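# Open the narrow cabinet's top drawer fully, others shut

## Task

Pull the uppermost drawer of the slim cabinet with three drawers out to its full extent and keep it there. Every other drawer anywhere in the room must end completely closed. No cabinet may be shifted much from its place, and the robot must finish upright: a fall or a lasting tilt means failure.

## Robot and tools

Robot: a Dexmate Vega on a three-wheeled base, with a torso of three links (thigh, shank, chest) that folds in a Z, a head with a camera, and two seven-joint arms, each with a two-finger gripper and a wrist camera. Nothing prevents it from tipping over, and a fallen robot stays down, so keep the weight over the base.

Frames (all distances in metres): the base frame sits on the floor on the robot's centre line, 0.185 m behind the front wheel axle, which is also the point the base turns around. x points forward, y to the left, z up. The chest, left_hand and right_hand are reported in this frame. A hand's point lies between the fingers, 0.033 m back from the closed tips. The fingers extend along the hand's z axis and close along its y axis, and the wrist camera is on the back, along -x. The odometry frame is simply where the base frame was at the start. base_odometry counts only wheel rotation, so slipping shows up as travel. turned_by_wheels and turned_by_imu give the rotation since the last result, in rad, left positive. base_tilt gives forward and right lean in degrees, accurate to about 2 degrees.

Tool move runs one action and returns state plus images. An action is base and/or joints (with optional speeds and min_time_s), or else target by itself. With no action it only reports.
- base: an offset from where the base is now, with exactly one key. translate_m: -2 to 2 m, forward positive. strafe_m: -2 to 2 m, left positive. rotate_rad: -3.2 to 3.2 rad, counter-clockwise positive. The front wheels steer first, taking up to about 1.1 s. The base does not stop when it meets furniture, so check turned_by_imu: more than 0.03 rad after a straight drive suggests contact.
- joints: absolute angles in rad, keyed by name. Torso: torso_hip_rad 0 to 1.57, torso_knee_rad 0 to 3.141, torso_waist_rad -1.57 to 1.57. The chest leans forward by knee - hip - waist. Arms: shoulder pitch, shoulder yaw, upper-arm roll, elbow (-3.041 to 0.214, negative bends it), forearm roll, wrist pitch, wrist yaw, and gripper 0 (shut) to 0.785. Right-side pitch joints are mirrored: a negative right_shoulder_pitch_rad or right_wrist_pitch_rad lowers the arm or hand. Head: head_pan_rad ±2.792, head_tilt_rad ±1.483, head_camera_tilt_rad -1.483 to 1.378 (positive looks down).
- target: an absolute pose for a single hand in the base frame. side is "left" or "right"; x, y, z in m (-3 to 3); pitch_deg from -30 to 95 (90 means fingers pointing down, 0 means level); heading_deg (0 is straight ahead, counter-clockwise positive) and roll_deg (default 0) between -360 and 360. With line_only true, the move must be a straight line or it is refused. The robot has to be still. The move is checked against the robot's own body only, never against the room. The hand travels straight when that is possible, and otherwise along an arc that can swing the elbow out wide. If it comes back "short (part of ...)", send the identical target again.
- speeds: lowers the top speed for this action only. translate_m and strafe_m 0.04 to 0.3 m/s, rotate_rad 0.1 to 0.6 rad/s.
- min_time_s: 0.1 to 8 s, the minimum duration for arm and head motions.
- cameras: a list drawn from head_camera, left_wrist_camera, right_wrist_camera, all. [] means none.

wait: seconds 0 to 10. The robot keeps its current commands and a report comes back. zoom_image: camera plus region [x0, y0, x1, y1] in image pixels, no larger than 504 by 504. The head image is 896x560 and the wrist images are 672x420. finished_scene: scene is the number of the current scene. It is final, and the goal must hold after the robot is gone.

Result words: "done" means the motion finished. For the base, that only means the wheels turned the commanded amount. "off_target" means it stopped away from the goal and may still be pushing. "contact_stop" means an arm pressed near full torque for about 0.6 s, which halts that arm (or the torso group) entirely. "time_out" means it was too slow and was cut off. "not_followed" or "joint command not followed" means a collision check blocked the arm. For hands, "reached" means within 10 mm and 2 degrees, "short" gives the remaining distance, and "refused" gives a reason. After a refusal, any later calls in the same reply are skipped. Once something stops, move the arm away before doing anything else.

Useful postures: torso presets as (hip, knee, waist): stand 0.469, 1.617, 1.048 (the starting posture); stand_high 0.78, 1.57, 0.44; lean_20 0.52, 1.05, 0.18; lean_45 0.52, 1.05, -0.26; low_lean_45 0, 0, -0.79. Fold both arms before going into low_lean_45. Folded arm joints, in key order: left 1, 0.5, -0.6, -2.5, 0, -0.9, 0; right -1, -0.5, 0.6, -2.5, 0, 0.9, 0. Gripper opening at angle a is roughly 0.24a - 0.002 m at the hand point. Torso joints move at most 0.27 rad/s, arm joints 0.32 rad/s.

Things to avoid: the two arms hitting or pressing on each other, and that includes closing a gripper onto the other hand. Avoid driving into cabinets or shoving them, slamming drawers, and loading a joint to its torque limit. Wrist joints fault at 23.5 N m and the arm then freezes for 10 s. Avoid holding an arm stretched out or pushing against an obstacle for long, because motors overheat: a warning appears at 65 °C and the arm stops at 80 °C. Keep the head tilts inside their safe band when panning, or the head can strike the chest.

Each tool is called after "Emit:" by a JSON object that holds its "api" and its "payload".

## Session

Emit:
{"api": "move", "payload": {"joints": {"head_tilt_rad":-0.1,"head_camera_tilt_rad":0.35}, "cameras": ["head_camera"]}}

Emit:
{"api": "move", "payload": {"joints": {"head_pan_rad":1.3}, "cameras": ["head_camera"]}}

Emit:
{"api": "move", "payload": {"joints": {"head_pan_rad":-1.3}, "cameras": ["head_camera"]}}

Scene clock: 0.90 s.
Joint torques (N m): left_arm=[4.73 0.86 -1.64 -4.04 0.26 -1.8 -0.14] | right_arm=[-4.69 -1.42 0.79 -2.37 0.27 2.71 -0.19]
Motor temperatures (°C): left_arm=[31 31 31 26 40 35 41] | right_arm=[30 27 32 31 37 36 33]
move: done
base_odometry: x=+0.000 y=+0.000 heading=+0.000
turned_by_wheels: +0.000
turned_by_imu: +0.000
base_tilt: forward=+0.0 right=+0.8
base_status: not commanded
joint_positions: torso_hip_rad=+0.469 torso_knee_rad=+1.617 torso_waist_rad=+1.048 left_shoulder_pitch_rad=+2.189 left_shoulder_yaw_rad=-0.007 left_upper_arm_roll_rad=+0.016 left_elbow_rad=-1.090 left_forearm_roll_rad=+0.013 left_wrist_pitch_rad=-0.515 left_wrist_yaw_rad=+0.020 left_gripper_rad=+0.005 right_shoulder_pitch_rad=-2.209 right_shoulder_yaw_rad=-0.016 right_upper_arm_roll_rad=+0.009 right_elbow_rad=-1.106 right_forearm_roll_rad=-0.010 right_wrist_pitch_rad=+0.494 right_wrist_yaw_rad=-0.018 right_gripper_rad=+0.005 head_pan_rad=+0.000 head_tilt_rad=-0.100 head_camera_tilt_rad=+0.350
joint_status: all done
chest: x=-0.0111 y=+0.0000 z=+1.4155 quat_wxyz=(+0.999, +0.000, +0.050, +0.000) (m; base frame)
left_hand: x=+0.2066 y=+0.2195 z=+0.6100 quat_wxyz=(+0.429, +0.002, +0.903, +0.000) pitch_deg=+39.1 heading_deg=-0.2 roll_deg=+0.1 back=up (m; base frame)
right_hand: x=+0.1929 y=-0.2468 z=+0.6050 quat_wxyz=(+0.418, -0.007, +0.908, -0.015) pitch_deg=+40.6 heading_deg=-1.6 roll_deg=-2.5 back=up (m; base frame)
pictures: head_camera

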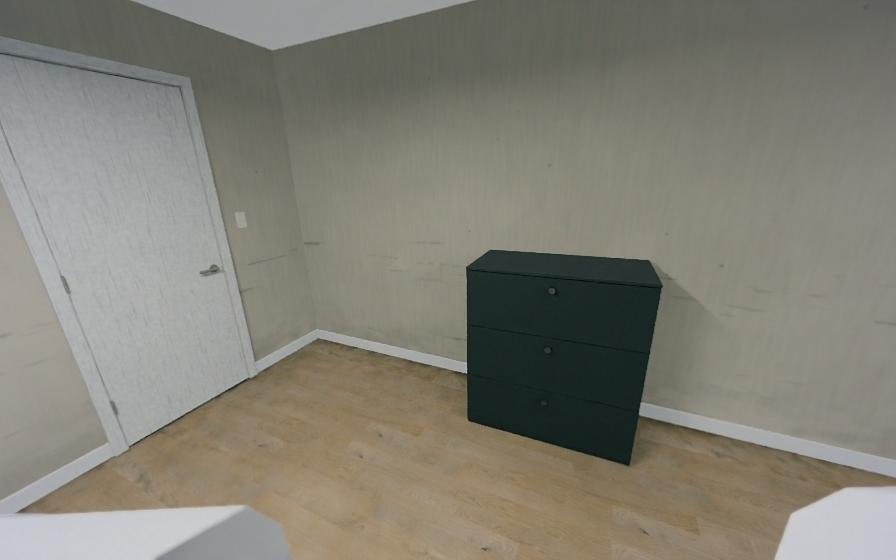

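Scene clock: 2.43 s.
Joint torques (N m): left_arm=[5.64 1.04 -0.99 -3.06 -0.17 -1.81 0.01] | right_arm=[-4.79 -1 0.83 -2.25 0.07 2.51 0.04]
Motor temperatures (°C): left_arm=[31 31 31 26 40 35 41] | right_arm=[30 27 32 31 37 36 33]
move: done
base_odometry: x=+0.000 y=+0.000 heading=+0.000
turned_by_wheels: +0.000
turned_by_imu: +0.000
base_tilt: forward=+0.0 right=+0.7
base_status: not commanded
joint_positions: torso_hip_rad=+0.469 torso_knee_rad=+1.617 torso_waist_rad=+1.048 left_shoulder_pitch_rad=+2.189 left_shoulder_yaw_rad=-0.007 left_upper_arm_roll_rad=+0.016 left_elbow_rad=-1.090 left_forearm_roll_rad=+0.013 left_wrist_pitch_rad=-0.515 left_wrist_yaw_rad=+0.020 left_gripper_rad=+0.005 right_shoulder_pitch_rad=-2.209 right_shoulder_yaw_rad=-0.016 right_upper_arm_roll_rad=+0.009 right_elbow_rad=-1.106 right_forearm_roll_rad=-0.010 right_wrist_pitch_rad=+0.494 right_wrist_yaw_rad=-0.018 right_gripper_rad=+0.005 head_pan_rad=+1.300 head_tilt_rad=-0.100 head_camera_tilt_rad=+0.350
joint_status: all done
chest: x=-0.0111 y=+0.0000 z=+1.4155 quat_wxyz=(+0.999, +0.000, +0.050, +0.000) (m; base frame)
left_hand: x=+0.2066 y=+0.2195 z=+0.6100 quat_wxyz=(+0.429, +0.002, +0.903, +0.000) pitch_deg=+39.1 heading_deg=-0.2 roll_deg=+0.1 back=up (m; base frame)
right_hand: x=+0.1929 y=-0.2468 z=+0.6050 quat_wxyz=(+0.418, -0.007, +0.908, -0.015) pitch_deg=+40.6 heading_deg=-1.6 roll_deg=-2.5 back=up (m; base frame)
pictures: head_camera

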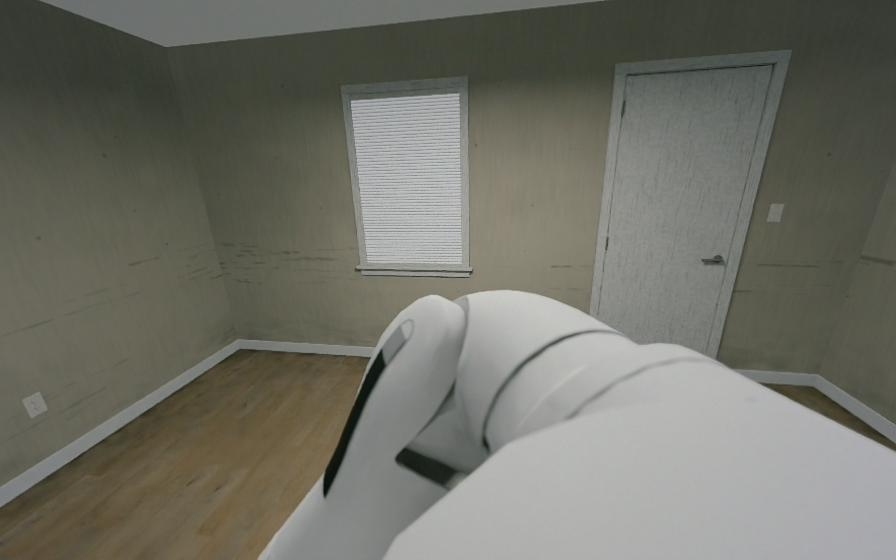

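Scene clock: 4.83 s.
Joint torques (N m): left_arm=[5.77 0.51 -0.65 -1.87 0 -1.25 -0.03] | right_arm=[-4.53 -2.37 0.25 -2.33 0.14 1.68 -0.33]
Motor temperatures (°C): left_arm=[31 31 31 26 40 35 41] | right_arm=[30 27 32 31 37 36 33]
move: done
base_odometry: x=+0.000 y=+0.000 heading=+0.000
turned_by_wheels: +0.000
turned_by_imu: +0.000
base_tilt: forward=+0.0 right=+0.8
base_status: not commanded
joint_positions: torso_hip_rad=+0.469 torso_knee_rad=+1.617 torso_waist_rad=+1.048 left_shoulder_pitch_rad=+2.189 left_shoulder_yaw_rad=-0.007 left_upper_arm_roll_rad=+0.016 left_elbow_rad=-1.090 left_forearm_roll_rad=+0.013 left_wrist_pitch_rad=-0.515 left_wrist_yaw_rad=+0.020 left_gripper_rad=+0.005 right_shoulder_pitch_rad=-2.209 right_shoulder_yaw_rad=-0.016 right_upper_arm_roll_rad=+0.009 right_elbow_rad=-1.106 right_forearm_roll_rad=-0.010 right_wrist_pitch_rad=+0.494 right_wrist_yaw_rad=-0.018 right_gripper_rad=+0.005 head_pan_rad=-1.300 head_tilt_rad=-0.100 head_camera_tilt_rad=+0.350
joint_status: all done
chest: x=-0.0111 y=+0.0000 z=+1.4155 quat_wxyz=(+0.999, +0.000, +0.050, +0.000) (m; base frame)
left_hand: x=+0.2066 y=+0.2195 z=+0.6100 quat_wxyz=(+0.429, +0.002, +0.903, +0.000) pitch_deg=+39.1 heading_deg=-0.2 roll_deg=+0.1 back=up (m; base frame)
right_hand: x=+0.1929 y=-0.2468 z=+0.6050 quat_wxyz=(+0.418, -0.007, +0.908, -0.015) pitch_deg=+40.6 heading_deg=-1.6 roll_deg=-2.5 back=up (m; base frame)
pictures: head_camera

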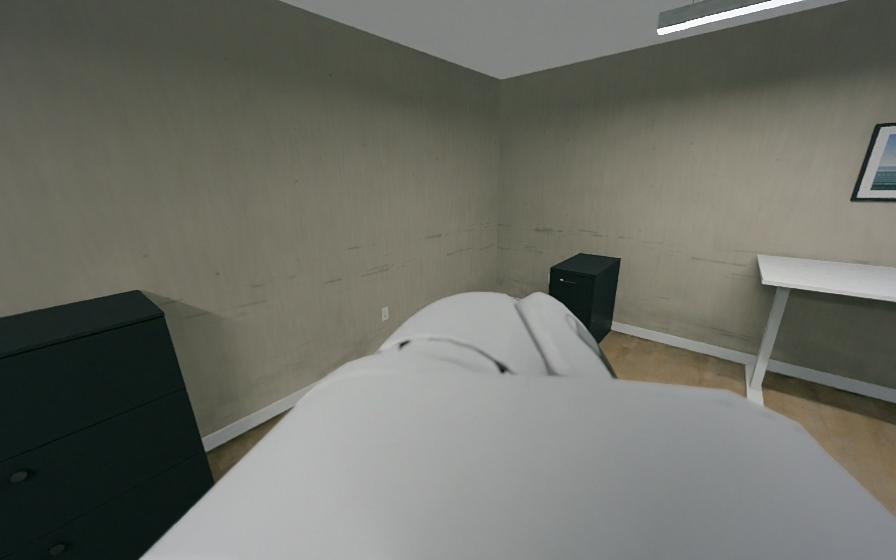

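Emit:
{"api": "move", "payload": {"joints": {"head_pan_rad":-2.45}, "cameras": ["head_camera"]}}

Scene clock: 6.40 s.
Joint torques (N m): left_arm=[5.66 -0.49 -1.41 -3 0.21 -2.64 0.18] | right_arm=[-4.73 -0.26 0.22 -3.28 0 1.89 0.03]
Motor temperatures (°C): left_arm=[31 31 31 26 40 35 41] | right_arm=[30 27 32 31 37 36 33]
move: done
base_odometry: x=+0.000 y=+0.000 heading=+0.000
turned_by_wheels: +0.000
turned_by_imu: +0.000
base_tilt: forward=+0.0 right=+0.8
base_status: not commanded
joint_positions: torso_hip_rad=+0.469 torso_knee_rad=+1.617 torso_waist_rad=+1.048 left_shoulder_pitch_rad=+2.189 left_shoulder_yaw_rad=-0.007 left_upper_arm_roll_rad=+0.016 left_elbow_rad=-1.090 left_forearm_roll_rad=+0.013 left_wrist_pitch_rad=-0.515 left_wrist_yaw_rad=+0.020 left_gripper_rad=+0.005 right_shoulder_pitch_rad=-2.209 right_shoulder_yaw_rad=-0.016 right_upper_arm_roll_rad=+0.009 right_elbow_rad=-1.106 right_forearm_roll_rad=-0.010 right_wrist_pitch_rad=+0.494 right_wrist_yaw_rad=-0.018 right_gripper_rad=+0.005 head_pan_rad=-2.450 head_tilt_rad=-0.100 head_camera_tilt_rad=+0.350
joint_status: all done
chest: x=-0.0111 y=+0.0000 z=+1.4155 quat_wxyz=(+0.999, +0.000, +0.050, +0.000) (m; base frame)
left_hand: x=+0.2066 y=+0.2195 z=+0.6100 quat_wxyz=(+0.429, +0.002, +0.903, +0.000) pitch_deg=+39.1 heading_deg=-0.2 roll_deg=+0.1 back=up (m; base frame)
right_hand: x=+0.1929 y=-0.2468 z=+0.6050 quat_wxyz=(+0.418, -0.007, +0.908, -0.015) pitch_deg=+40.6 heading_deg=-1.6 roll_deg=-2.5 back=up (m; base frame)
pictures: head_camera

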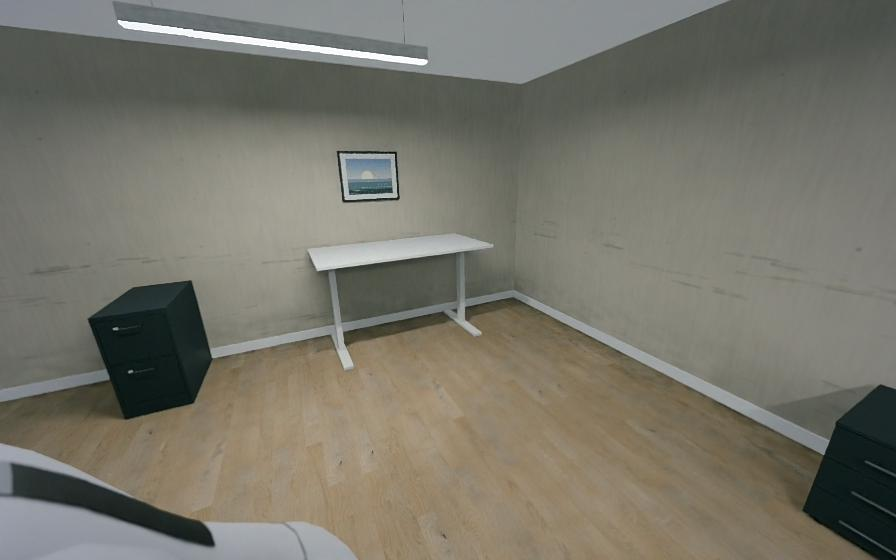

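Emit:
{"api": "move", "payload": {"joints": {"head_pan_rad":2.7}, "cameras": ["head_camera"]}}

Scene clock: 10.67 s.
Joint torques (N m): left_arm=[5.17 -0.79 -1.06 -3.46 -0.12 -1.82 -0.05] | right_arm=[-3.73 -0.06 0.81 -2.49 0.2 2.93 -0.27]
Motor temperatures (°C): left_arm=[31 31 31 26 40 35 41] | right_arm=[30 27 32 31 37 36 33]
move: done
base_odometry: x=+0.000 y=+0.000 heading=+0.000
turned_by_wheels: +0.000
turned_by_imu: +0.000
base_tilt: forward=+0.0 right=+0.8
base_status: not commanded
joint_positions: torso_hip_rad=+0.469 torso_knee_rad=+1.617 torso_waist_rad=+1.048 left_shoulder_pitch_rad=+2.189 left_shoulder_yaw_rad=-0.007 left_upper_arm_roll_rad=+0.016 left_elbow_rad=-1.090 left_forearm_roll_rad=+0.013 left_wrist_pitch_rad=-0.515 left_wrist_yaw_rad=+0.020 left_gripper_rad=+0.005 right_shoulder_pitch_rad=-2.209 right_shoulder_yaw_rad=-0.016 right_upper_arm_roll_rad=+0.009 right_elbow_rad=-1.106 right_forearm_roll_rad=-0.010 right_wrist_pitch_rad=+0.494 right_wrist_yaw_rad=-0.018 right_gripper_rad=+0.005 head_pan_rad=+2.700 head_tilt_rad=-0.100 head_camera_tilt_rad=+0.350
joint_status: all done
chest: x=-0.0111 y=+0.0000 z=+1.4155 quat_wxyz=(+0.999, +0.000, +0.050, +0.000) (m; base frame)
left_hand: x=+0.2066 y=+0.2195 z=+0.6100 quat_wxyz=(+0.429, +0.002, +0.903, +0.000) pitch_deg=+39.1 heading_deg=-0.2 roll_deg=+0.1 back=up (m; base frame)
right_hand: x=+0.1929 y=-0.2468 z=+0.6050 quat_wxyz=(+0.418, -0.007, +0.908, -0.015) pitch_deg=+40.6 heading_deg=-1.6 roll_deg=-2.5 back=up (m; base frame)
pictures: head_camera

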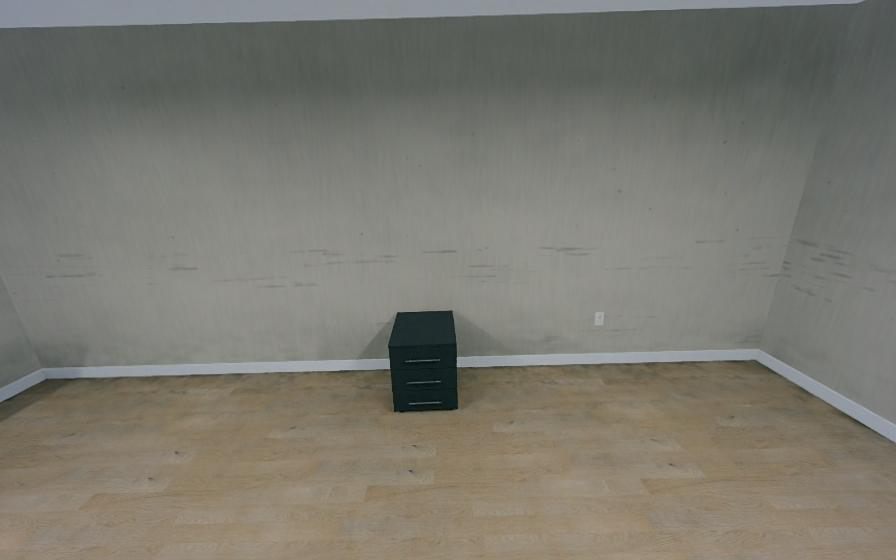

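Emit:
{"api": "move", "payload": {"base": {"rotate_rad":2.68}, "joints": {"torso_hip_rad":0.52,"torso_knee_rad":1.05,"torso_waist_rad":-0.52,"left_shoulder_pitch_rad":0.578,"right_shoulder_pitch_rad":-0.6,"left_forearm_roll_rad":-1.11,"left_gripper_rad":0.35,"head_pan_rad":0.0,"head_tilt_rad":-0.96,"head_camera_tilt_rad":0.45}, "cameras": ["head_camera"]}}

Scene clock: 20.43 s.
Joint torques (N m): left_arm=[-20.2 0.54 -1.48 -6.44 1.38 -0.91 -1.13] | right_arm=[26 -2 0.45 -5.7 0.01 3.39 -0.2]
Motor temperatures (°C): left_arm=[31 31 31 26 40 35 41] | right_arm=[30 27 32 31 37 36 33]
move: done
base_odometry: x=+0.003 y=+0.000 heading=+2.688
turned_by_wheels: +2.688
turned_by_imu: +2.674
base_tilt: forward=+0.1 right=+0.8
base_status: done
joint_positions: torso_hip_rad=+0.520 torso_knee_rad=+1.050 torso_waist_rad=-0.520 left_shoulder_pitch_rad=+0.579 left_shoulder_yaw_rad=-0.007 left_upper_arm_roll_rad=+0.016 left_elbow_rad=-1.090 left_forearm_roll_rad=-1.109 left_wrist_pitch_rad=-0.515 left_wrist_yaw_rad=+0.020 left_gripper_rad=+0.350 right_shoulder_pitch_rad=-0.602 right_shoulder_yaw_rad=-0.016 right_upper_arm_roll_rad=+0.009 right_elbow_rad=-1.106 right_forearm_roll_rad=-0.010 right_wrist_pitch_rad=+0.494 right_wrist_yaw_rad=-0.018 right_gripper_rad=+0.005 head_pan_rad=+0.000 head_tilt_rad=-0.960 head_camera_tilt_rad=+0.450
joint_status: all done
chest: x=+0.1230 y=+0.0000 z=+1.1338 quat_wxyz=(+0.865, +0.000, +0.501, +0.000) (m; base frame)
left_hand: x=+0.7306 y=+0.3998 z=+0.5275 quat_wxyz=(+0.586, -0.512, +0.613, -0.135) pitch_deg=+16.1 heading_deg=+26.9 roll_deg=-52.9 back=up (m; base frame)
right_hand: x=+0.7798 y=-0.2468 z=+0.6169 quat_wxyz=(+0.689, -0.001, +0.725, -0.016) pitch_deg=+2.9 heading_deg=-1.3 roll_deg=-1.5 back=up (m; base frame)
pictures: head_camera

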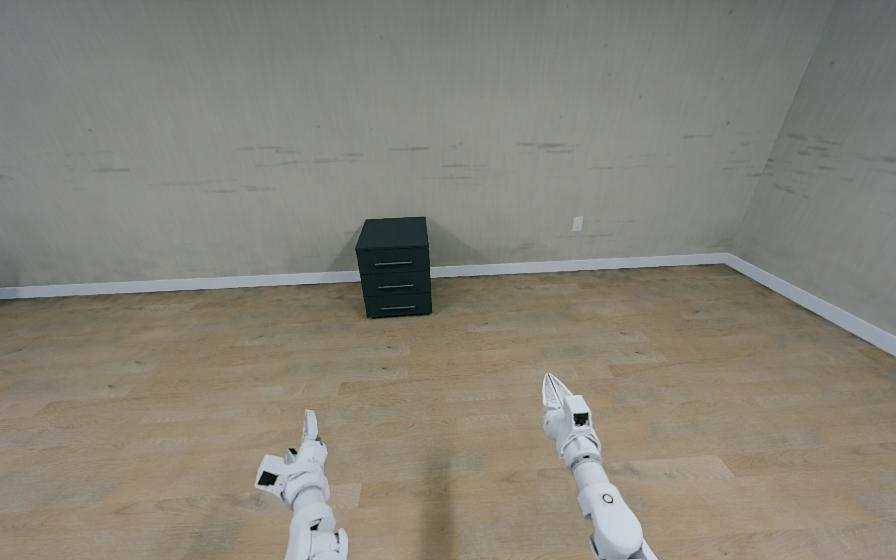

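Emit:
{"api": "move", "payload": {"base": {"rotate_rad":0.022}, "joints": {"left_shoulder_yaw_rad":-0.192,"left_upper_arm_roll_rad":-0.466,"left_elbow_rad":-0.843,"left_wrist_pitch_rad":0.204,"left_wrist_yaw_rad":-0.616}, "cameras": []}}

Emit:
{"api": "move", "payload": {"base": {"translate_m":0.95}, "cameras": ["head_camera","left_wrist_camera"]}}

Scene clock: 25.27 s.
Joint torques (N m): left_arm=[-16.96 -3.15 -2.33 -4.38 -0.19 -0.19 -1.72] | right_arm=[24.12 -2.43 0.6 -6.31 0.07 2.77 -0.24]
Motor temperatures (°C): left_arm=[31 31 31 26 40 35 41] | right_arm=[30 27 32 31 37 36 33]
move: done
base_odometry: x=+0.003 y=+0.000 heading=+2.710
turned_by_wheels: +0.022
turned_by_imu: +0.022
base_tilt: forward=+0.1 right=+0.8
base_status: done
joint_positions: torso_hip_rad=+0.520 torso_knee_rad=+1.050 torso_waist_rad=-0.520 left_shoulder_pitch_rad=+0.578 left_shoulder_yaw_rad=-0.191 left_upper_arm_roll_rad=-0.463 left_elbow_rad=-0.844 left_forearm_roll_rad=-1.110 left_wrist_pitch_rad=+0.200 left_wrist_yaw_rad=-0.612 left_gripper_rad=+0.350 right_shoulder_pitch_rad=-0.600 right_shoulder_yaw_rad=-0.016 right_upper_arm_roll_rad=+0.009 right_elbow_rad=-1.106 right_forearm_roll_rad=-0.010 right_wrist_pitch_rad=+0.494 right_wrist_yaw_rad=-0.018 right_gripper_rad=+0.005 head_pan_rad=+0.000 head_tilt_rad=-0.960 head_camera_tilt_rad=+0.450
joint_status: all done
chest: x=+0.1230 y=+0.0000 z=+1.1338 quat_wxyz=(+0.865, +0.000, +0.501, +0.000) (m; base frame)
left_hand: x=+0.6801 y=+0.2408 z=+0.4441 quat_wxyz=(+0.431, -0.561, +0.563, -0.428) pitch_deg=+15.2 heading_deg=+0.1 roll_deg=-89.8 (m; base frame)
right_hand: x=+0.7804 y=-0.2468 z=+0.6176 quat_wxyz=(+0.689, -0.001, +0.725, -0.016) pitch_deg=+2.9 heading_deg=-1.3 roll_deg=-1.5 back=up (m; base frame)
pictures: none
No camera images: "cameras" was empty.

Scene clock: 30.23 s.
Joint torques (N m): left_arm=[-14.85 -3.9 -1.87 -5.26 -0.4 0.58 -1.6] | right_arm=[24.8 -0.7 0.9 -4.9 0.14 3.24 -0.28]
Motor temperatures (°C): left_arm=[31 31 31 26 40 35 41] | right_arm=[30 27 32 31 37 36 33]
move: done
base_odometry: x=-0.860 y=+0.396 heading=+2.711
turned_by_wheels: +0.001
turned_by_imu: +0.000
base_tilt: forward=+0.0 right=+0.8
base_status: done
joint_positions: torso_hip_rad=+0.520 torso_knee_rad=+1.050 torso_waist_rad=-0.520 left_shoulder_pitch_rad=+0.578 left_shoulder_yaw_rad=-0.192 left_upper_arm_roll_rad=-0.466 left_elbow_rad=-0.843 left_forearm_roll_rad=-1.110 left_wrist_pitch_rad=+0.204 left_wrist_yaw_rad=-0.616 left_gripper_rad=+0.350 right_shoulder_pitch_rad=-0.600 right_shoulder_yaw_rad=-0.016 right_upper_arm_roll_rad=+0.009 right_elbow_rad=-1.106 right_forearm_roll_rad=-0.010 right_wrist_pitch_rad=+0.494 right_wrist_yaw_rad=-0.018 right_gripper_rad=+0.005 head_pan_rad=+0.000 head_tilt_rad=-0.960 head_camera_tilt_rad=+0.450
joint_status: not commanded
chest: x=+0.1229 y=+0.0000 z=+1.1338 quat_wxyz=(+0.865, +0.000, +0.501, +0.000) (m; base frame)
left_hand: x=+0.6796 y=+0.2400 z=+0.4443 quat_wxyz=(+0.430, -0.561, +0.561, -0.430) pitch_deg=+15.1 heading_deg=+0.0 roll_deg=+90.0 (m; base frame)
right_hand: x=+0.7804 y=-0.2468 z=+0.6177 quat_wxyz=(+0.689, -0.001, +0.725, -0.016) pitch_deg=+2.9 heading_deg=-1.3 roll_deg=-1.5 back=up (m; base frame)
pictures: head_camera, left_wrist_camera

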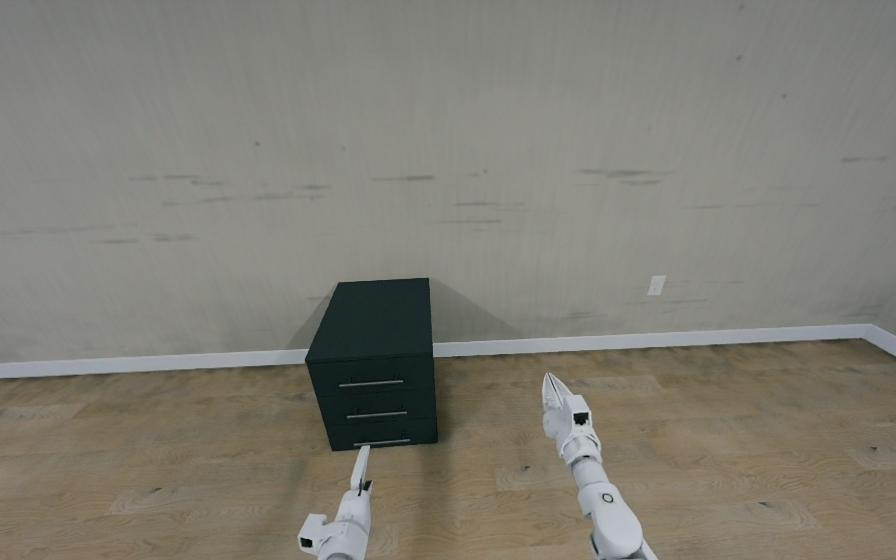

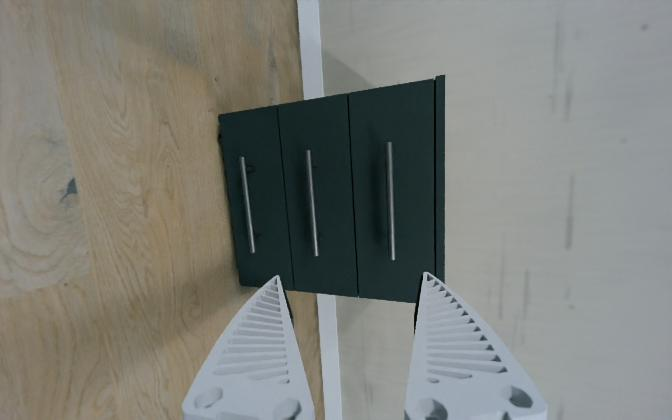

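Emit:
{"api": "move", "payload": {"base": {"translate_m": 0.18}, "speeds": {"translate_m": 0.2}, "cameras": ["left_wrist_camera", "head_camera"]}}

Scene clock: 33.97 s.
Joint torques (N m): left_arm=[-14.86 -2.28 -0.7 -4.1 -0.32 -0.79 -1.83] | right_arm=[22.61 -1.28 1.2 -5.42 0.18 2.73 -0.19]
Motor temperatures (°C): left_arm=[31 31 31 26 40 35 42] | right_arm=[30 27 32 31 37 36 33]
move: done
base_odometry: x=-1.024 y=+0.471 heading=+2.711
turned_by_wheels: +0.001
turned_by_imu: +0.000
base_tilt: forward=+0.1 right=+0.8
base_status: done
joint_positions: torso_hip_rad=+0.520 torso_knee_rad=+1.050 torso_waist_rad=-0.520 left_shoulder_pitch_rad=+0.578 left_shoulder_yaw_rad=-0.192 left_upper_arm_roll_rad=-0.466 left_elbow_rad=-0.843 left_forearm_roll_rad=-1.110 left_wrist_pitch_rad=+0.204 left_wrist_yaw_rad=-0.616 left_gripper_rad=+0.350 right_shoulder_pitch_rad=-0.600 right_shoulder_yaw_rad=-0.016 right_upper_arm_roll_rad=+0.009 right_elbow_rad=-1.106 right_forearm_roll_rad=-0.010 right_wrist_pitch_rad=+0.494 right_wrist_yaw_rad=-0.018 right_gripper_rad=+0.005 head_pan_rad=+0.000 head_tilt_rad=-0.960 head_camera_tilt_rad=+0.450
joint_status: not commanded
chest: x=+0.1229 y=+0.0000 z=+1.1338 quat_wxyz=(+0.865, +0.000, +0.501, +0.000) (m; base frame)
left_hand: x=+0.6796 y=+0.2400 z=+0.4443 quat_wxyz=(+0.430, -0.561, +0.561, -0.430) pitch_deg=+15.1 heading_deg=+0.0 roll_deg=+90.0 (m; base frame)
right_hand: x=+0.7804 y=-0.2468 z=+0.6177 quat_wxyz=(+0.689, -0.001, +0.725, -0.016) pitch_deg=+2.9 heading_deg=-1.3 roll_deg=-1.5 back=up (m; base frame)
pictures: head_camera, left_wrist_camera

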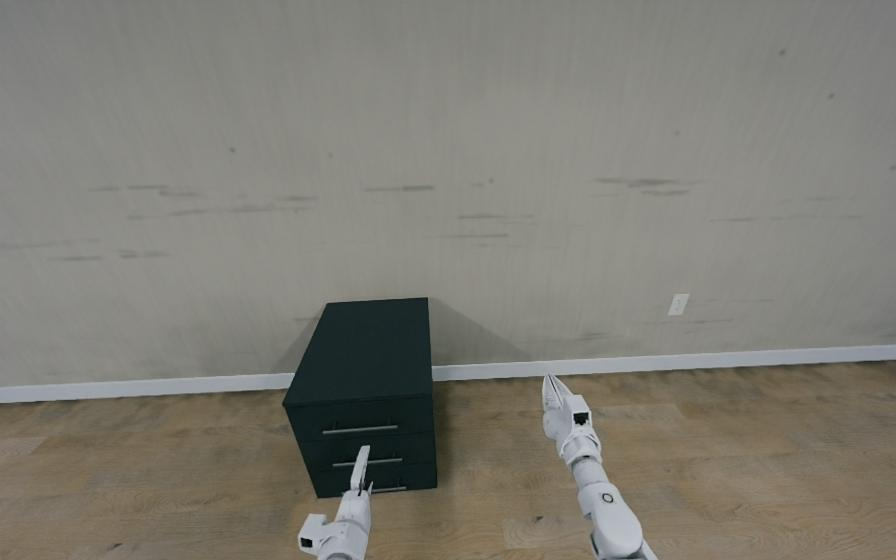

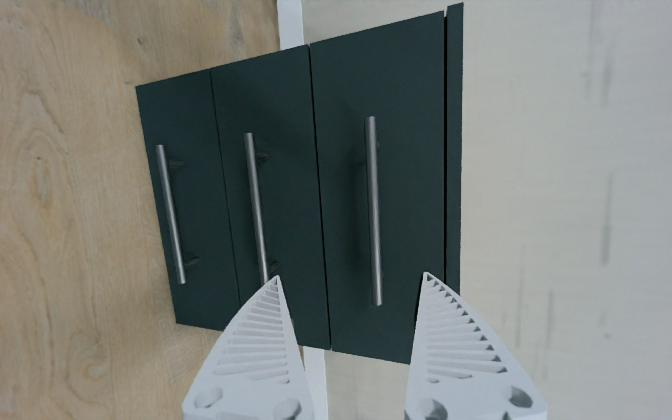

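Emit:
{"api": "move", "payload": {"base": {"translate_m": 0.1}, "speeds": {"translate_m": 0.15}, "cameras": ["left_wrist_camera"]}}

Scene clock: 36.13 s.
Joint torques (N m): left_arm=[-14.35 -2.8 -1.55 -4.5 -0.15 0.43 -1.48] | right_arm=[24.27 -1.8 1.1 -6.07 0.22 3.31 -0.19]
Motor temperatures (°C): left_arm=[31 31 31 26 40 35 42] | right_arm=[30 27 32 31 37 36 33]
move: done
base_odometry: x=-1.115 y=+0.513 heading=+2.712
turned_by_wheels: +0.001
turned_by_imu: +0.001
base_tilt: forward=+0.1 right=+0.8
base_status: done
joint_positions: torso_hip_rad=+0.520 torso_knee_rad=+1.050 torso_waist_rad=-0.520 left_shoulder_pitch_rad=+0.578 left_shoulder_yaw_rad=-0.192 left_upper_arm_roll_rad=-0.466 left_elbow_rad=-0.843 left_forearm_roll_rad=-1.110 left_wrist_pitch_rad=+0.204 left_wrist_yaw_rad=-0.616 left_gripper_rad=+0.350 right_shoulder_pitch_rad=-0.600 right_shoulder_yaw_rad=-0.016 right_upper_arm_roll_rad=+0.009 right_elbow_rad=-1.106 right_forearm_roll_rad=-0.010 right_wrist_pitch_rad=+0.494 right_wrist_yaw_rad=-0.018 right_gripper_rad=+0.005 head_pan_rad=+0.000 head_tilt_rad=-0.960 head_camera_tilt_rad=+0.450
joint_status: not commanded
chest: x=+0.1229 y=+0.0000 z=+1.1338 quat_wxyz=(+0.865, +0.000, +0.501, +0.000) (m; base frame)
left_hand: x=+0.6796 y=+0.2400 z=+0.4443 quat_wxyz=(+0.430, -0.561, +0.561, -0.430) pitch_deg=+15.1 heading_deg=+0.0 roll_deg=+90.0 (m; base frame)
right_hand: x=+0.7804 y=-0.2468 z=+0.6177 quat_wxyz=(+0.689, -0.001, +0.725, -0.016) pitch_deg=+2.9 heading_deg=-1.3 roll_deg=-1.5 back=up (m; base frame)
pictures: left_wrist_camera

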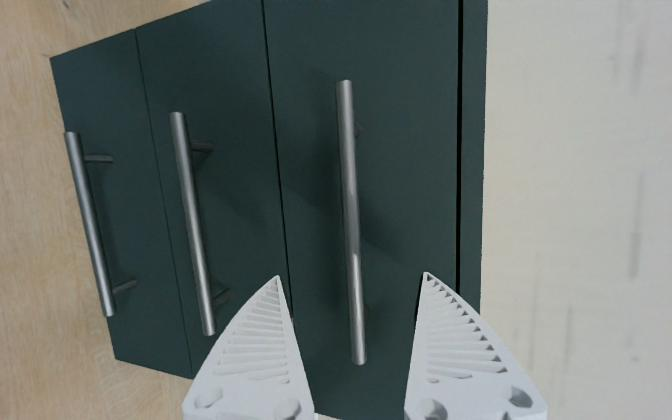

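Emit:
{"api": "move", "payload": {"base": {"translate_m": 0.02}, "speeds": {"translate_m": 0.06}, "cameras": []}}

Emit:
{"api": "move", "payload": {"joints": {"left_gripper_rad": 0.0}, "cameras": ["left_wrist_camera"]}}

Scene clock: 37.27 s.
Joint torques (N m): left_arm=[-15.03 -3.69 -0.84 -4.98 -0.24 0.39 -1.42] | right_arm=[22.25 -0.86 0.75 -6.18 0.2 3.51 -0.11]
Motor temperatures (°C): left_arm=[31 31 31 26 40 35 42] | right_arm=[30 27 32 31 36 36 33]
move: done
base_odometry: x=-1.133 y=+0.521 heading=+2.713
turned_by_wheels: +0.001
turned_by_imu: +0.001
base_tilt: forward=+0.0 right=+0.8
base_status: done
joint_positions: torso_hip_rad=+0.520 torso_knee_rad=+1.050 torso_waist_rad=-0.520 left_shoulder_pitch_rad=+0.578 left_shoulder_yaw_rad=-0.192 left_upper_arm_roll_rad=-0.466 left_elbow_rad=-0.843 left_forearm_roll_rad=-1.110 left_wrist_pitch_rad=+0.204 left_wrist_yaw_rad=-0.616 left_gripper_rad=+0.350 right_shoulder_pitch_rad=-0.600 right_shoulder_yaw_rad=-0.016 right_upper_arm_roll_rad=+0.009 right_elbow_rad=-1.106 right_forearm_roll_rad=-0.010 right_wrist_pitch_rad=+0.494 right_wrist_yaw_rad=-0.018 right_gripper_rad=+0.005 head_pan_rad=+0.000 head_tilt_rad=-0.960 head_camera_tilt_rad=+0.450
joint_status: not commanded
chest: x=+0.1229 y=+0.0000 z=+1.1338 quat_wxyz=(+0.865, +0.000, +0.501, +0.000) (m; base frame)
left_hand: x=+0.6796 y=+0.2400 z=+0.4443 quat_wxyz=(+0.430, -0.561, +0.561, -0.430) pitch_deg=+15.1 heading_deg=+0.0 roll_deg=+90.0 (m; base frame)
right_hand: x=+0.7804 y=-0.2468 z=+0.6177 quat_wxyz=(+0.689, -0.001, +0.725, -0.016) pitch_deg=+2.9 heading_deg=-1.3 roll_deg=-1.5 back=up (m; base frame)
pictures: none
No camera images: "cameras" was empty.

Scene clock: 38.17 s.
Joint torques (N m): left_arm=[-14.16 -2.68 -0.46 -5.82 -0.41 -0.96 -1.95] | right_arm=[23.41 -1.16 0.8 -5.23 0.19 3.21 -0.2]
Motor temperatures (°C): left_arm=[31 31 31 26 40 35 42] | right_arm=[30 27 32 31 36 36 33]
move: done
base_odometry: x=-1.133 y=+0.521 heading=+2.713
turned_by_wheels: +0.000
turned_by_imu: +0.000
base_tilt: forward=+0.0 right=+0.8
base_status: not commanded
joint_positions: torso_hip_rad=+0.520 torso_knee_rad=+1.050 torso_waist_rad=-0.520 left_shoulder_pitch_rad=+0.578 left_shoulder_yaw_rad=-0.192 left_upper_arm_roll_rad=-0.466 left_elbow_rad=-0.843 left_forearm_roll_rad=-1.110 left_wrist_pitch_rad=+0.204 left_wrist_yaw_rad=-0.616 left_gripper_rad=+0.000 right_shoulder_pitch_rad=-0.600 right_shoulder_yaw_rad=-0.016 right_upper_arm_roll_rad=+0.009 right_elbow_rad=-1.106 right_forearm_roll_rad=-0.010 right_wrist_pitch_rad=+0.494 right_wrist_yaw_rad=-0.018 right_gripper_rad=+0.005 head_pan_rad=+0.000 head_tilt_rad=-0.960 head_camera_tilt_rad=+0.450
joint_status: all done
chest: x=+0.1229 y=+0.0000 z=+1.1338 quat_wxyz=(+0.865, +0.000, +0.501, +0.000) (m; base frame)
left_hand: x=+0.6795 y=+0.2400 z=+0.4442 quat_wxyz=(+0.430, -0.561, +0.561, -0.430) pitch_deg=+15.1 heading_deg=+0.0 roll_deg=+90.0 (m; base frame)
right_hand: x=+0.7804 y=-0.2468 z=+0.6177 quat_wxyz=(+0.689, -0.001, +0.725, -0.016) pitch_deg=+2.9 heading_deg=-1.3 roll_deg=-1.5 back=up (m; base frame)
pictures: left_wrist_camera

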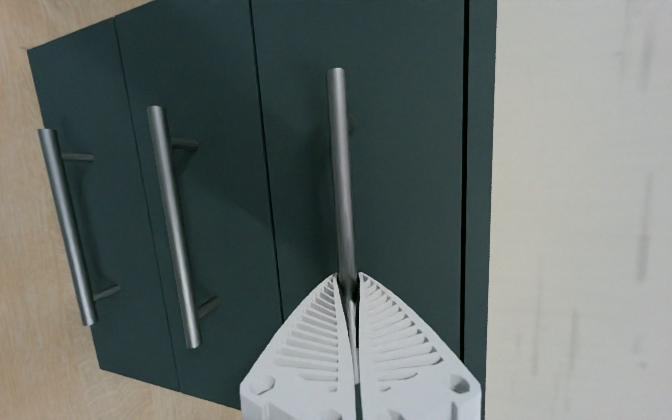

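Emit:
{"api": "move", "payload": {"base": {"translate_m": -0.28}, "speeds": {"translate_m": 0.12}, "cameras": ["left_wrist_camera"]}}

Scene clock: 41.90 s.
Joint torques (N m): left_arm=[-10.49 -2.56 -0.7 -4.23 -0.5 -0.4 -1.13] | right_arm=[23.48 -1.1 0.8 -6.25 0.08 3.26 -0.19]
Motor temperatures (°C): left_arm=[31 31 31 26 40 35 42] | right_arm=[30 27 32 31 36 36 33]
move: done
base_odometry: x=-0.878 y=+0.405 heading=+2.714
turned_by_wheels: +0.001
turned_by_imu: +0.002
base_tilt: forward=+0.0 right=+0.8
base_status: done
joint_positions: torso_hip_rad=+0.520 torso_knee_rad=+1.050 torso_waist_rad=-0.520 left_shoulder_pitch_rad=+0.578 left_shoulder_yaw_rad=-0.192 left_upper_arm_roll_rad=-0.466 left_elbow_rad=-0.843 left_forearm_roll_rad=-1.110 left_wrist_pitch_rad=+0.204 left_wrist_yaw_rad=-0.616 left_gripper_rad=+0.000 right_shoulder_pitch_rad=-0.600 right_shoulder_yaw_rad=-0.016 right_upper_arm_roll_rad=+0.009 right_elbow_rad=-1.106 right_forearm_roll_rad=-0.010 right_wrist_pitch_rad=+0.494 right_wrist_yaw_rad=-0.018 right_gripper_rad=+0.005 head_pan_rad=+0.000 head_tilt_rad=-0.960 head_camera_tilt_rad=+0.450
joint_status: not commanded
chest: x=+0.1229 y=+0.0000 z=+1.1338 quat_wxyz=(+0.865, +0.000, +0.501, +0.000) (m; base frame)
left_hand: x=+0.6797 y=+0.2400 z=+0.4445 quat_wxyz=(+0.430, -0.561, +0.561, -0.430) pitch_deg=+15.1 heading_deg=+0.0 roll_deg=+90.0 (m; base frame)
right_hand: x=+0.7804 y=-0.2468 z=+0.6177 quat_wxyz=(+0.689, -0.001, +0.725, -0.016) pitch_deg=+2.9 heading_deg=-1.3 roll_deg=-1.5 back=up (m; base frame)
pictures: left_wrist_camera

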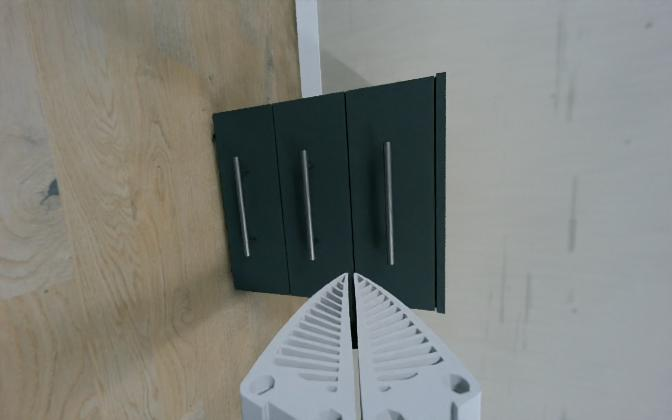

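Emit:
{"api": "move", "payload": {"base": {"translate_m": 0.22}, "joints": {"left_gripper_rad": 0.35}, "speeds": {"translate_m": 0.2}, "cameras": ["left_wrist_camera", "head_camera"]}}

Scene clock: 44.67 s.
Joint torques (N m): left_arm=[-11.01 -2.58 -1.45 -4.27 -0.55 -0.92 -1.36] | right_arm=[22.78 -1.43 0.66 -5.63 0.04 2.96 -0.3]
Motor temperatures (°C): left_arm=[31 31 31 26 40 35 42] | right_arm=[30 27 32 31 36 36 33]
move: done
base_odometry: x=-1.078 y=+0.496 heading=+2.714
turned_by_wheels: +0.001
turned_by_imu: +0.000
base_tilt: forward=+0.0 right=+0.8
base_status: done
joint_positions: torso_hip_rad=+0.520 torso_knee_rad=+1.050 torso_waist_rad=-0.520 left_shoulder_pitch_rad=+0.578 left_shoulder_yaw_rad=-0.192 left_upper_arm_roll_rad=-0.466 left_elbow_rad=-0.843 left_forearm_roll_rad=-1.110 left_wrist_pitch_rad=+0.204 left_wrist_yaw_rad=-0.616 left_gripper_rad=+0.350 right_shoulder_pitch_rad=-0.600 right_shoulder_yaw_rad=-0.016 right_upper_arm_roll_rad=+0.009 right_elbow_rad=-1.106 right_forearm_roll_rad=-0.010 right_wrist_pitch_rad=+0.494 right_wrist_yaw_rad=-0.018 right_gripper_rad=+0.005 head_pan_rad=+0.000 head_tilt_rad=-0.960 head_camera_tilt_rad=+0.450
joint_status: all done
chest: x=+0.1229 y=+0.0000 z=+1.1338 quat_wxyz=(+0.865, +0.000, +0.501, +0.000) (m; base frame)
left_hand: x=+0.6797 y=+0.2400 z=+0.4444 quat_wxyz=(+0.430, -0.561, +0.561, -0.430) pitch_deg=+15.1 heading_deg=+0.0 roll_deg=+90.0 (m; base frame)
right_hand: x=+0.7804 y=-0.2468 z=+0.6177 quat_wxyz=(+0.689, -0.001, +0.725, -0.016) pitch_deg=+2.9 heading_deg=-1.3 roll_deg=-1.5 back=up (m; base frame)
pictures: head_camera, left_wrist_camera

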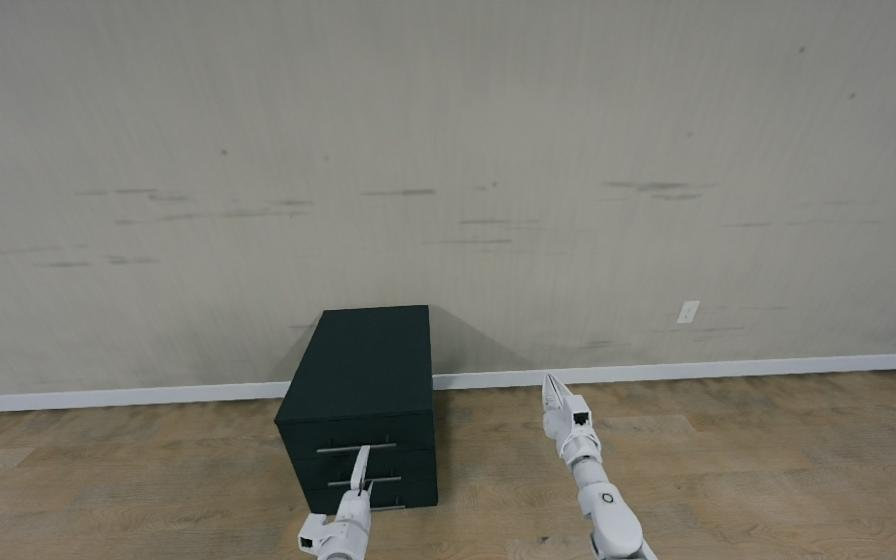

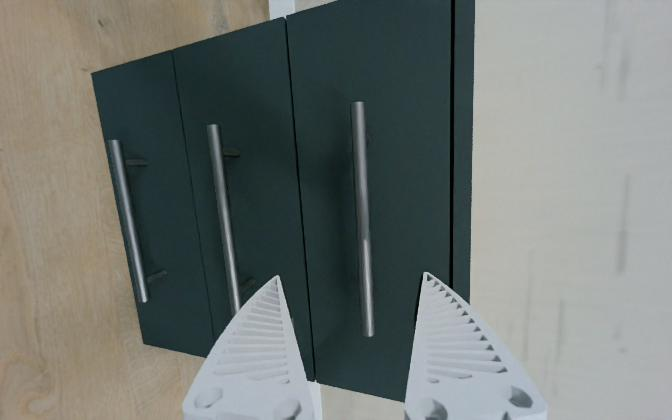

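Emit:
{"api": "move", "payload": {"base": {"translate_m": 0.08}, "speeds": {"translate_m": 0.1}, "cameras": ["left_wrist_camera"]}}

Emit:
{"api": "move", "payload": {"joints": {"left_gripper_rad": 0.0}, "cameras": ["left_wrist_camera"]}}

Scene clock: 46.87 s.
Joint torques (N m): left_arm=[-16.86 -2.26 -0.11 -5.58 -0.38 -0.58 -0.17] | right_arm=[23.79 -1.84 0.85 -4.86 0.21 3.46 -0.09]
Motor temperatures (°C): left_arm=[31 31 31 26 40 35 42] | right_arm=[30 27 32 31 36 36 33]
move: done
base_odometry: x=-1.151 y=+0.530 heading=+2.715
turned_by_wheels: +0.001
turned_by_imu: +0.001
base_tilt: forward=+0.0 right=+0.8
base_status: done
joint_positions: torso_hip_rad=+0.520 torso_knee_rad=+1.050 torso_waist_rad=-0.520 left_shoulder_pitch_rad=+0.578 left_shoulder_yaw_rad=-0.192 left_upper_arm_roll_rad=-0.466 left_elbow_rad=-0.843 left_forearm_roll_rad=-1.110 left_wrist_pitch_rad=+0.204 left_wrist_yaw_rad=-0.616 left_gripper_rad=+0.350 right_shoulder_pitch_rad=-0.600 right_shoulder_yaw_rad=-0.016 right_upper_arm_roll_rad=+0.009 right_elbow_rad=-1.106 right_forearm_roll_rad=-0.010 right_wrist_pitch_rad=+0.494 right_wrist_yaw_rad=-0.018 right_gripper_rad=+0.005 head_pan_rad=+0.000 head_tilt_rad=-0.960 head_camera_tilt_rad=+0.450
joint_status: not commanded
chest: x=+0.1228 y=+0.0000 z=+1.1338 quat_wxyz=(+0.865, +0.000, +0.501, +0.000) (m; base frame)
left_hand: x=+0.6795 y=+0.2399 z=+0.4444 quat_wxyz=(+0.430, -0.561, +0.561, -0.430) pitch_deg=+15.1 heading_deg=+0.0 roll_deg=+90.0 (m; base frame)
right_hand: x=+0.7803 y=-0.2468 z=+0.6178 quat_wxyz=(+0.689, -0.001, +0.725, -0.016) pitch_deg=+2.9 heading_deg=-1.3 roll_deg=-1.5 back=up (m; base frame)
pictures: left_wrist_camera

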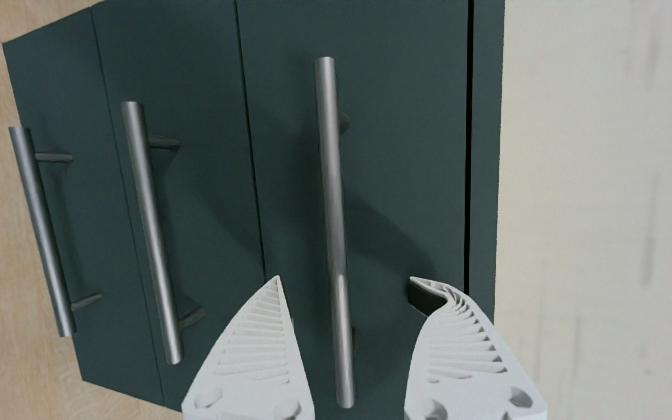

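Scene clock: 47.90 s.
Joint torques (N m): left_arm=[-18.87 -0.51 -0.12 -8.01 -1.13 -0.24 -3.82] | right_arm=[23.34 -1.41 0.7 -5.7 0.1 3.3 -0.33]
Motor temperatures (°C): left_arm=[31 31 31 26 40 35 42] | right_arm=[30 27 32 31 36 36 33]
move: done
base_odometry: x=-1.151 y=+0.530 heading=+2.715
turned_by_wheels: +0.000
turned_by_imu: +0.000
base_tilt: forward=+0.0 right=+0.7
base_status: not commanded
joint_positions: torso_hip_rad=+0.520 torso_knee_rad=+1.050 torso_waist_rad=-0.520 left_shoulder_pitch_rad=+0.578 left_shoulder_yaw_rad=-0.192 left_upper_arm_roll_rad=-0.466 left_elbow_rad=-0.843 left_forearm_roll_rad=-1.110 left_wrist_pitch_rad=+0.204 left_wrist_yaw_rad=-0.615 left_gripper_rad=+0.000 right_shoulder_pitch_rad=-0.600 right_shoulder_yaw_rad=-0.016 right_upper_arm_roll_rad=+0.009 right_elbow_rad=-1.106 right_forearm_roll_rad=-0.010 right_wrist_pitch_rad=+0.494 right_wrist_yaw_rad=-0.018 right_gripper_rad=+0.005 head_pan_rad=+0.000 head_tilt_rad=-0.960 head_camera_tilt_rad=+0.450
joint_status: all done
chest: x=+0.1231 y=+0.0000 z=+1.1337 quat_wxyz=(+0.865, +0.000, +0.501, +0.000) (m; base frame)
left_hand: x=+0.6792 y=+0.2399 z=+0.4435 quat_wxyz=(+0.429, -0.562, +0.562, -0.430) pitch_deg=+15.2 heading_deg=+0.0 roll_deg=+90.0 (m; base frame)
right_hand: x=+0.7804 y=-0.2468 z=+0.6174 quat_wxyz=(+0.689, -0.001, +0.725, -0.016) pitch_deg=+2.9 heading_deg=-1.3 roll_deg=-1.5 back=up (m; base frame)
pictures: left_wrist_camera

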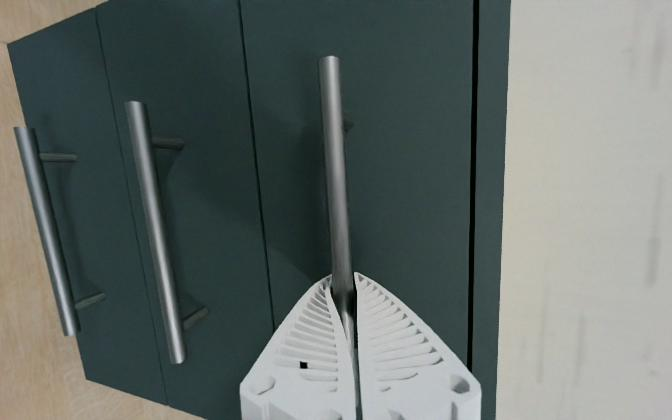

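Emit:
{"api": "move", "payload": {"base": {"translate_m": -0.28}, "speeds": {"translate_m": 0.1}, "cameras": ["left_wrist_camera"]}}

Scene clock: 52.03 s.
Joint torques (N m): left_arm=[-10.01 1.49 -3.45 -8.13 -2.31 -2.78 -2] | right_arm=[22.94 -1.29 0.31 -5.73 0.22 2.88 -0.31]
Motor temperatures (°C): left_arm=[31 31 31 26 40 35 42] | right_arm=[30 27 32 31 36 36 33]
move: done
base_odometry: x=-0.896 y=+0.414 heading=+2.715
turned_by_wheels: +0.000
turned_by_imu: +0.001
base_tilt: forward=+0.0 right=+0.8
base_status: done
joint_positions: torso_hip_rad=+0.520 torso_knee_rad=+1.050 torso_waist_rad=-0.520 left_shoulder_pitch_rad=+0.578 left_shoulder_yaw_rad=-0.192 left_upper_arm_roll_rad=-0.466 left_elbow_rad=-0.843 left_forearm_roll_rad=-1.109 left_wrist_pitch_rad=+0.205 left_wrist_yaw_rad=-0.615 left_gripper_rad=+0.000 right_shoulder_pitch_rad=-0.600 right_shoulder_yaw_rad=-0.016 right_upper_arm_roll_rad=+0.009 right_elbow_rad=-1.106 right_forearm_roll_rad=-0.010 right_wrist_pitch_rad=+0.494 right_wrist_yaw_rad=-0.018 right_gripper_rad=+0.005 head_pan_rad=+0.000 head_tilt_rad=-0.960 head_camera_tilt_rad=+0.450
joint_status: not commanded
chest: x=+0.1230 y=+0.0000 z=+1.1337 quat_wxyz=(+0.865, +0.000, +0.501, +0.000) (m; base frame)
left_hand: x=+0.6795 y=+0.2394 z=+0.4440 quat_wxyz=(+0.429, -0.561, +0.561, -0.430) pitch_deg=+15.1 heading_deg=-0.1 roll_deg=+89.9 (m; base frame)
right_hand: x=+0.7804 y=-0.2468 z=+0.6176 quat_wxyz=(+0.689, -0.001, +0.725, -0.016) pitch_deg=+2.9 heading_deg=-1.3 roll_deg=-1.5 back=up (m; base frame)
pictures: left_wrist_camera

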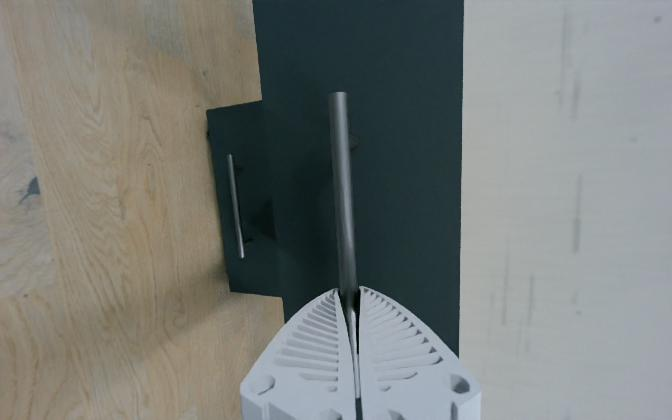

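Emit:
{"api": "move", "payload": {"base": {"translate_m": -0.15}, "speeds": {"translate_m": 0.07}, "cameras": ["left_wrist_camera", "head_camera"]}}

Scene clock: 55.20 s.
Joint torques (N m): left_arm=[-12.56 1.84 -1.73 -3.25 -0.69 -0.94 -1.08] | right_arm=[23.42 -1.38 0.68 -6.91 0.16 3.66 -0.12]
Motor temperatures (°C): left_arm=[31 31 31 26 40 35 42] | right_arm=[30 27 32 31 36 36 33]
move: done
base_odometry: x=-0.759 y=+0.352 heading=+2.716
turned_by_wheels: +0.001
turned_by_imu: +0.002
base_tilt: forward=+0.1 right=+0.8
base_status: done
joint_positions: torso_hip_rad=+0.520 torso_knee_rad=+1.050 torso_waist_rad=-0.520 left_shoulder_pitch_rad=+0.578 left_shoulder_yaw_rad=-0.192 left_upper_arm_roll_rad=-0.466 left_elbow_rad=-0.843 left_forearm_roll_rad=-1.110 left_wrist_pitch_rad=+0.204 left_wrist_yaw_rad=-0.616 left_gripper_rad=+0.000 right_shoulder_pitch_rad=-0.600 right_shoulder_yaw_rad=-0.016 right_upper_arm_roll_rad=+0.009 right_elbow_rad=-1.106 right_forearm_roll_rad=-0.010 right_wrist_pitch_rad=+0.494 right_wrist_yaw_rad=-0.018 right_gripper_rad=+0.005 head_pan_rad=+0.000 head_tilt_rad=-0.960 head_camera_tilt_rad=+0.450
joint_status: not commanded
chest: x=+0.1229 y=+0.0000 z=+1.1338 quat_wxyz=(+0.865, +0.000, +0.501, +0.000) (m; base frame)
left_hand: x=+0.6796 y=+0.2398 z=+0.4444 quat_wxyz=(+0.430, -0.561, +0.561, -0.430) pitch_deg=+15.1 heading_deg=+0.0 roll_deg=+90.0 (m; base frame)
right_hand: x=+0.7804 y=-0.2468 z=+0.6177 quat_wxyz=(+0.689, -0.001, +0.725, -0.016) pitch_deg=+2.9 heading_deg=-1.3 roll_deg=-1.5 back=up (m; base frame)
pictures: head_camera, left_wrist_camera

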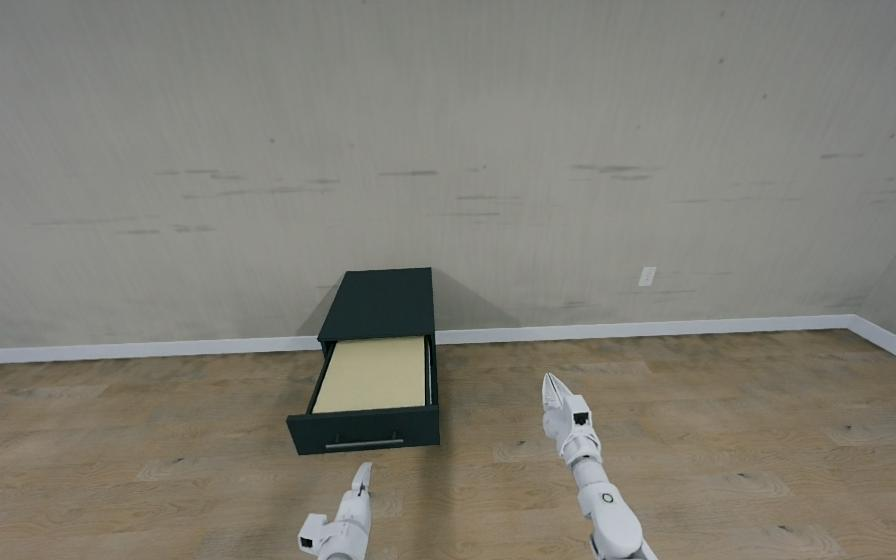

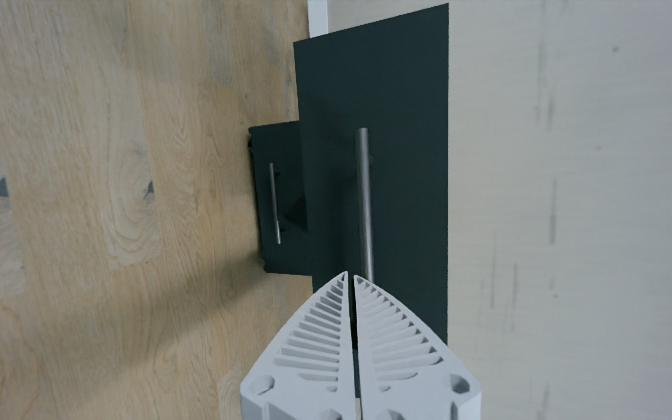

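Emit:
{"api": "move", "payload": {"base": {"translate_m": 0.07}, "joints": {"left_gripper_rad": 0.35}, "speeds": {"translate_m": 0.12}, "cameras": ["left_wrist_camera"]}}

Scene clock: 58.07 s.
Joint torques (N m): left_arm=[-11.8 1.07 -2.09 -5.52 -0.65 -0.32 -1.23] | right_arm=[23.7 -0.88 1.04 -6.34 0.07 3.49 -0.1]
Motor temperatures (°C): left_arm=[31 31 31 26 40 35 42] | right_arm=[30 27 32 31 36 36 33]
move: done
base_odometry: x=-0.823 y=+0.381 heading=+2.716
turned_by_wheels: +0.000
turned_by_imu: -0.001
base_tilt: forward=+0.0 right=+0.8
base_status: done
joint_positions: torso_hip_rad=+0.520 torso_knee_rad=+1.050 torso_waist_rad=-0.520 left_shoulder_pitch_rad=+0.578 left_shoulder_yaw_rad=-0.192 left_upper_arm_roll_rad=-0.466 left_elbow_rad=-0.843 left_forearm_roll_rad=-1.110 left_wrist_pitch_rad=+0.204 left_wrist_yaw_rad=-0.616 left_gripper_rad=+0.350 right_shoulder_pitch_rad=-0.600 right_shoulder_yaw_rad=-0.016 right_upper_arm_roll_rad=+0.009 right_elbow_rad=-1.106 right_forearm_roll_rad=-0.010 right_wrist_pitch_rad=+0.494 right_wrist_yaw_rad=-0.018 right_gripper_rad=+0.005 head_pan_rad=+0.000 head_tilt_rad=-0.960 head_camera_tilt_rad=+0.450
joint_status: all done
chest: x=+0.1229 y=+0.0000 z=+1.1338 quat_wxyz=(+0.865, +0.000, +0.501, +0.000) (m; base frame)
left_hand: x=+0.6796 y=+0.2398 z=+0.4444 quat_wxyz=(+0.430, -0.561, +0.561, -0.430) pitch_deg=+15.1 heading_deg=+0.0 roll_deg=+90.0 (m; base frame)
right_hand: x=+0.7804 y=-0.2468 z=+0.6177 quat_wxyz=(+0.689, -0.001, +0.725, -0.016) pitch_deg=+2.9 heading_deg=-1.3 roll_deg=-1.5 back=up (m; base frame)
pictures: left_wrist_camera

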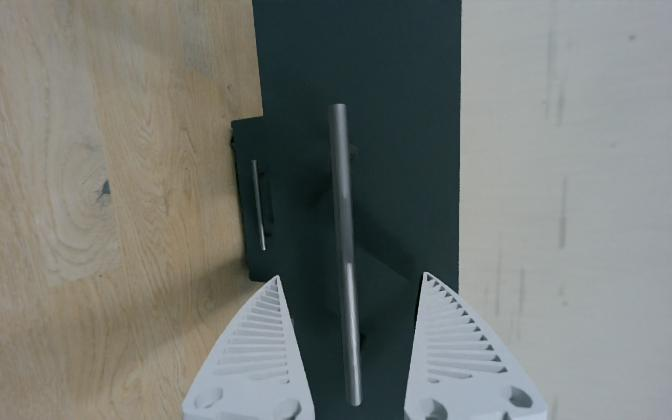

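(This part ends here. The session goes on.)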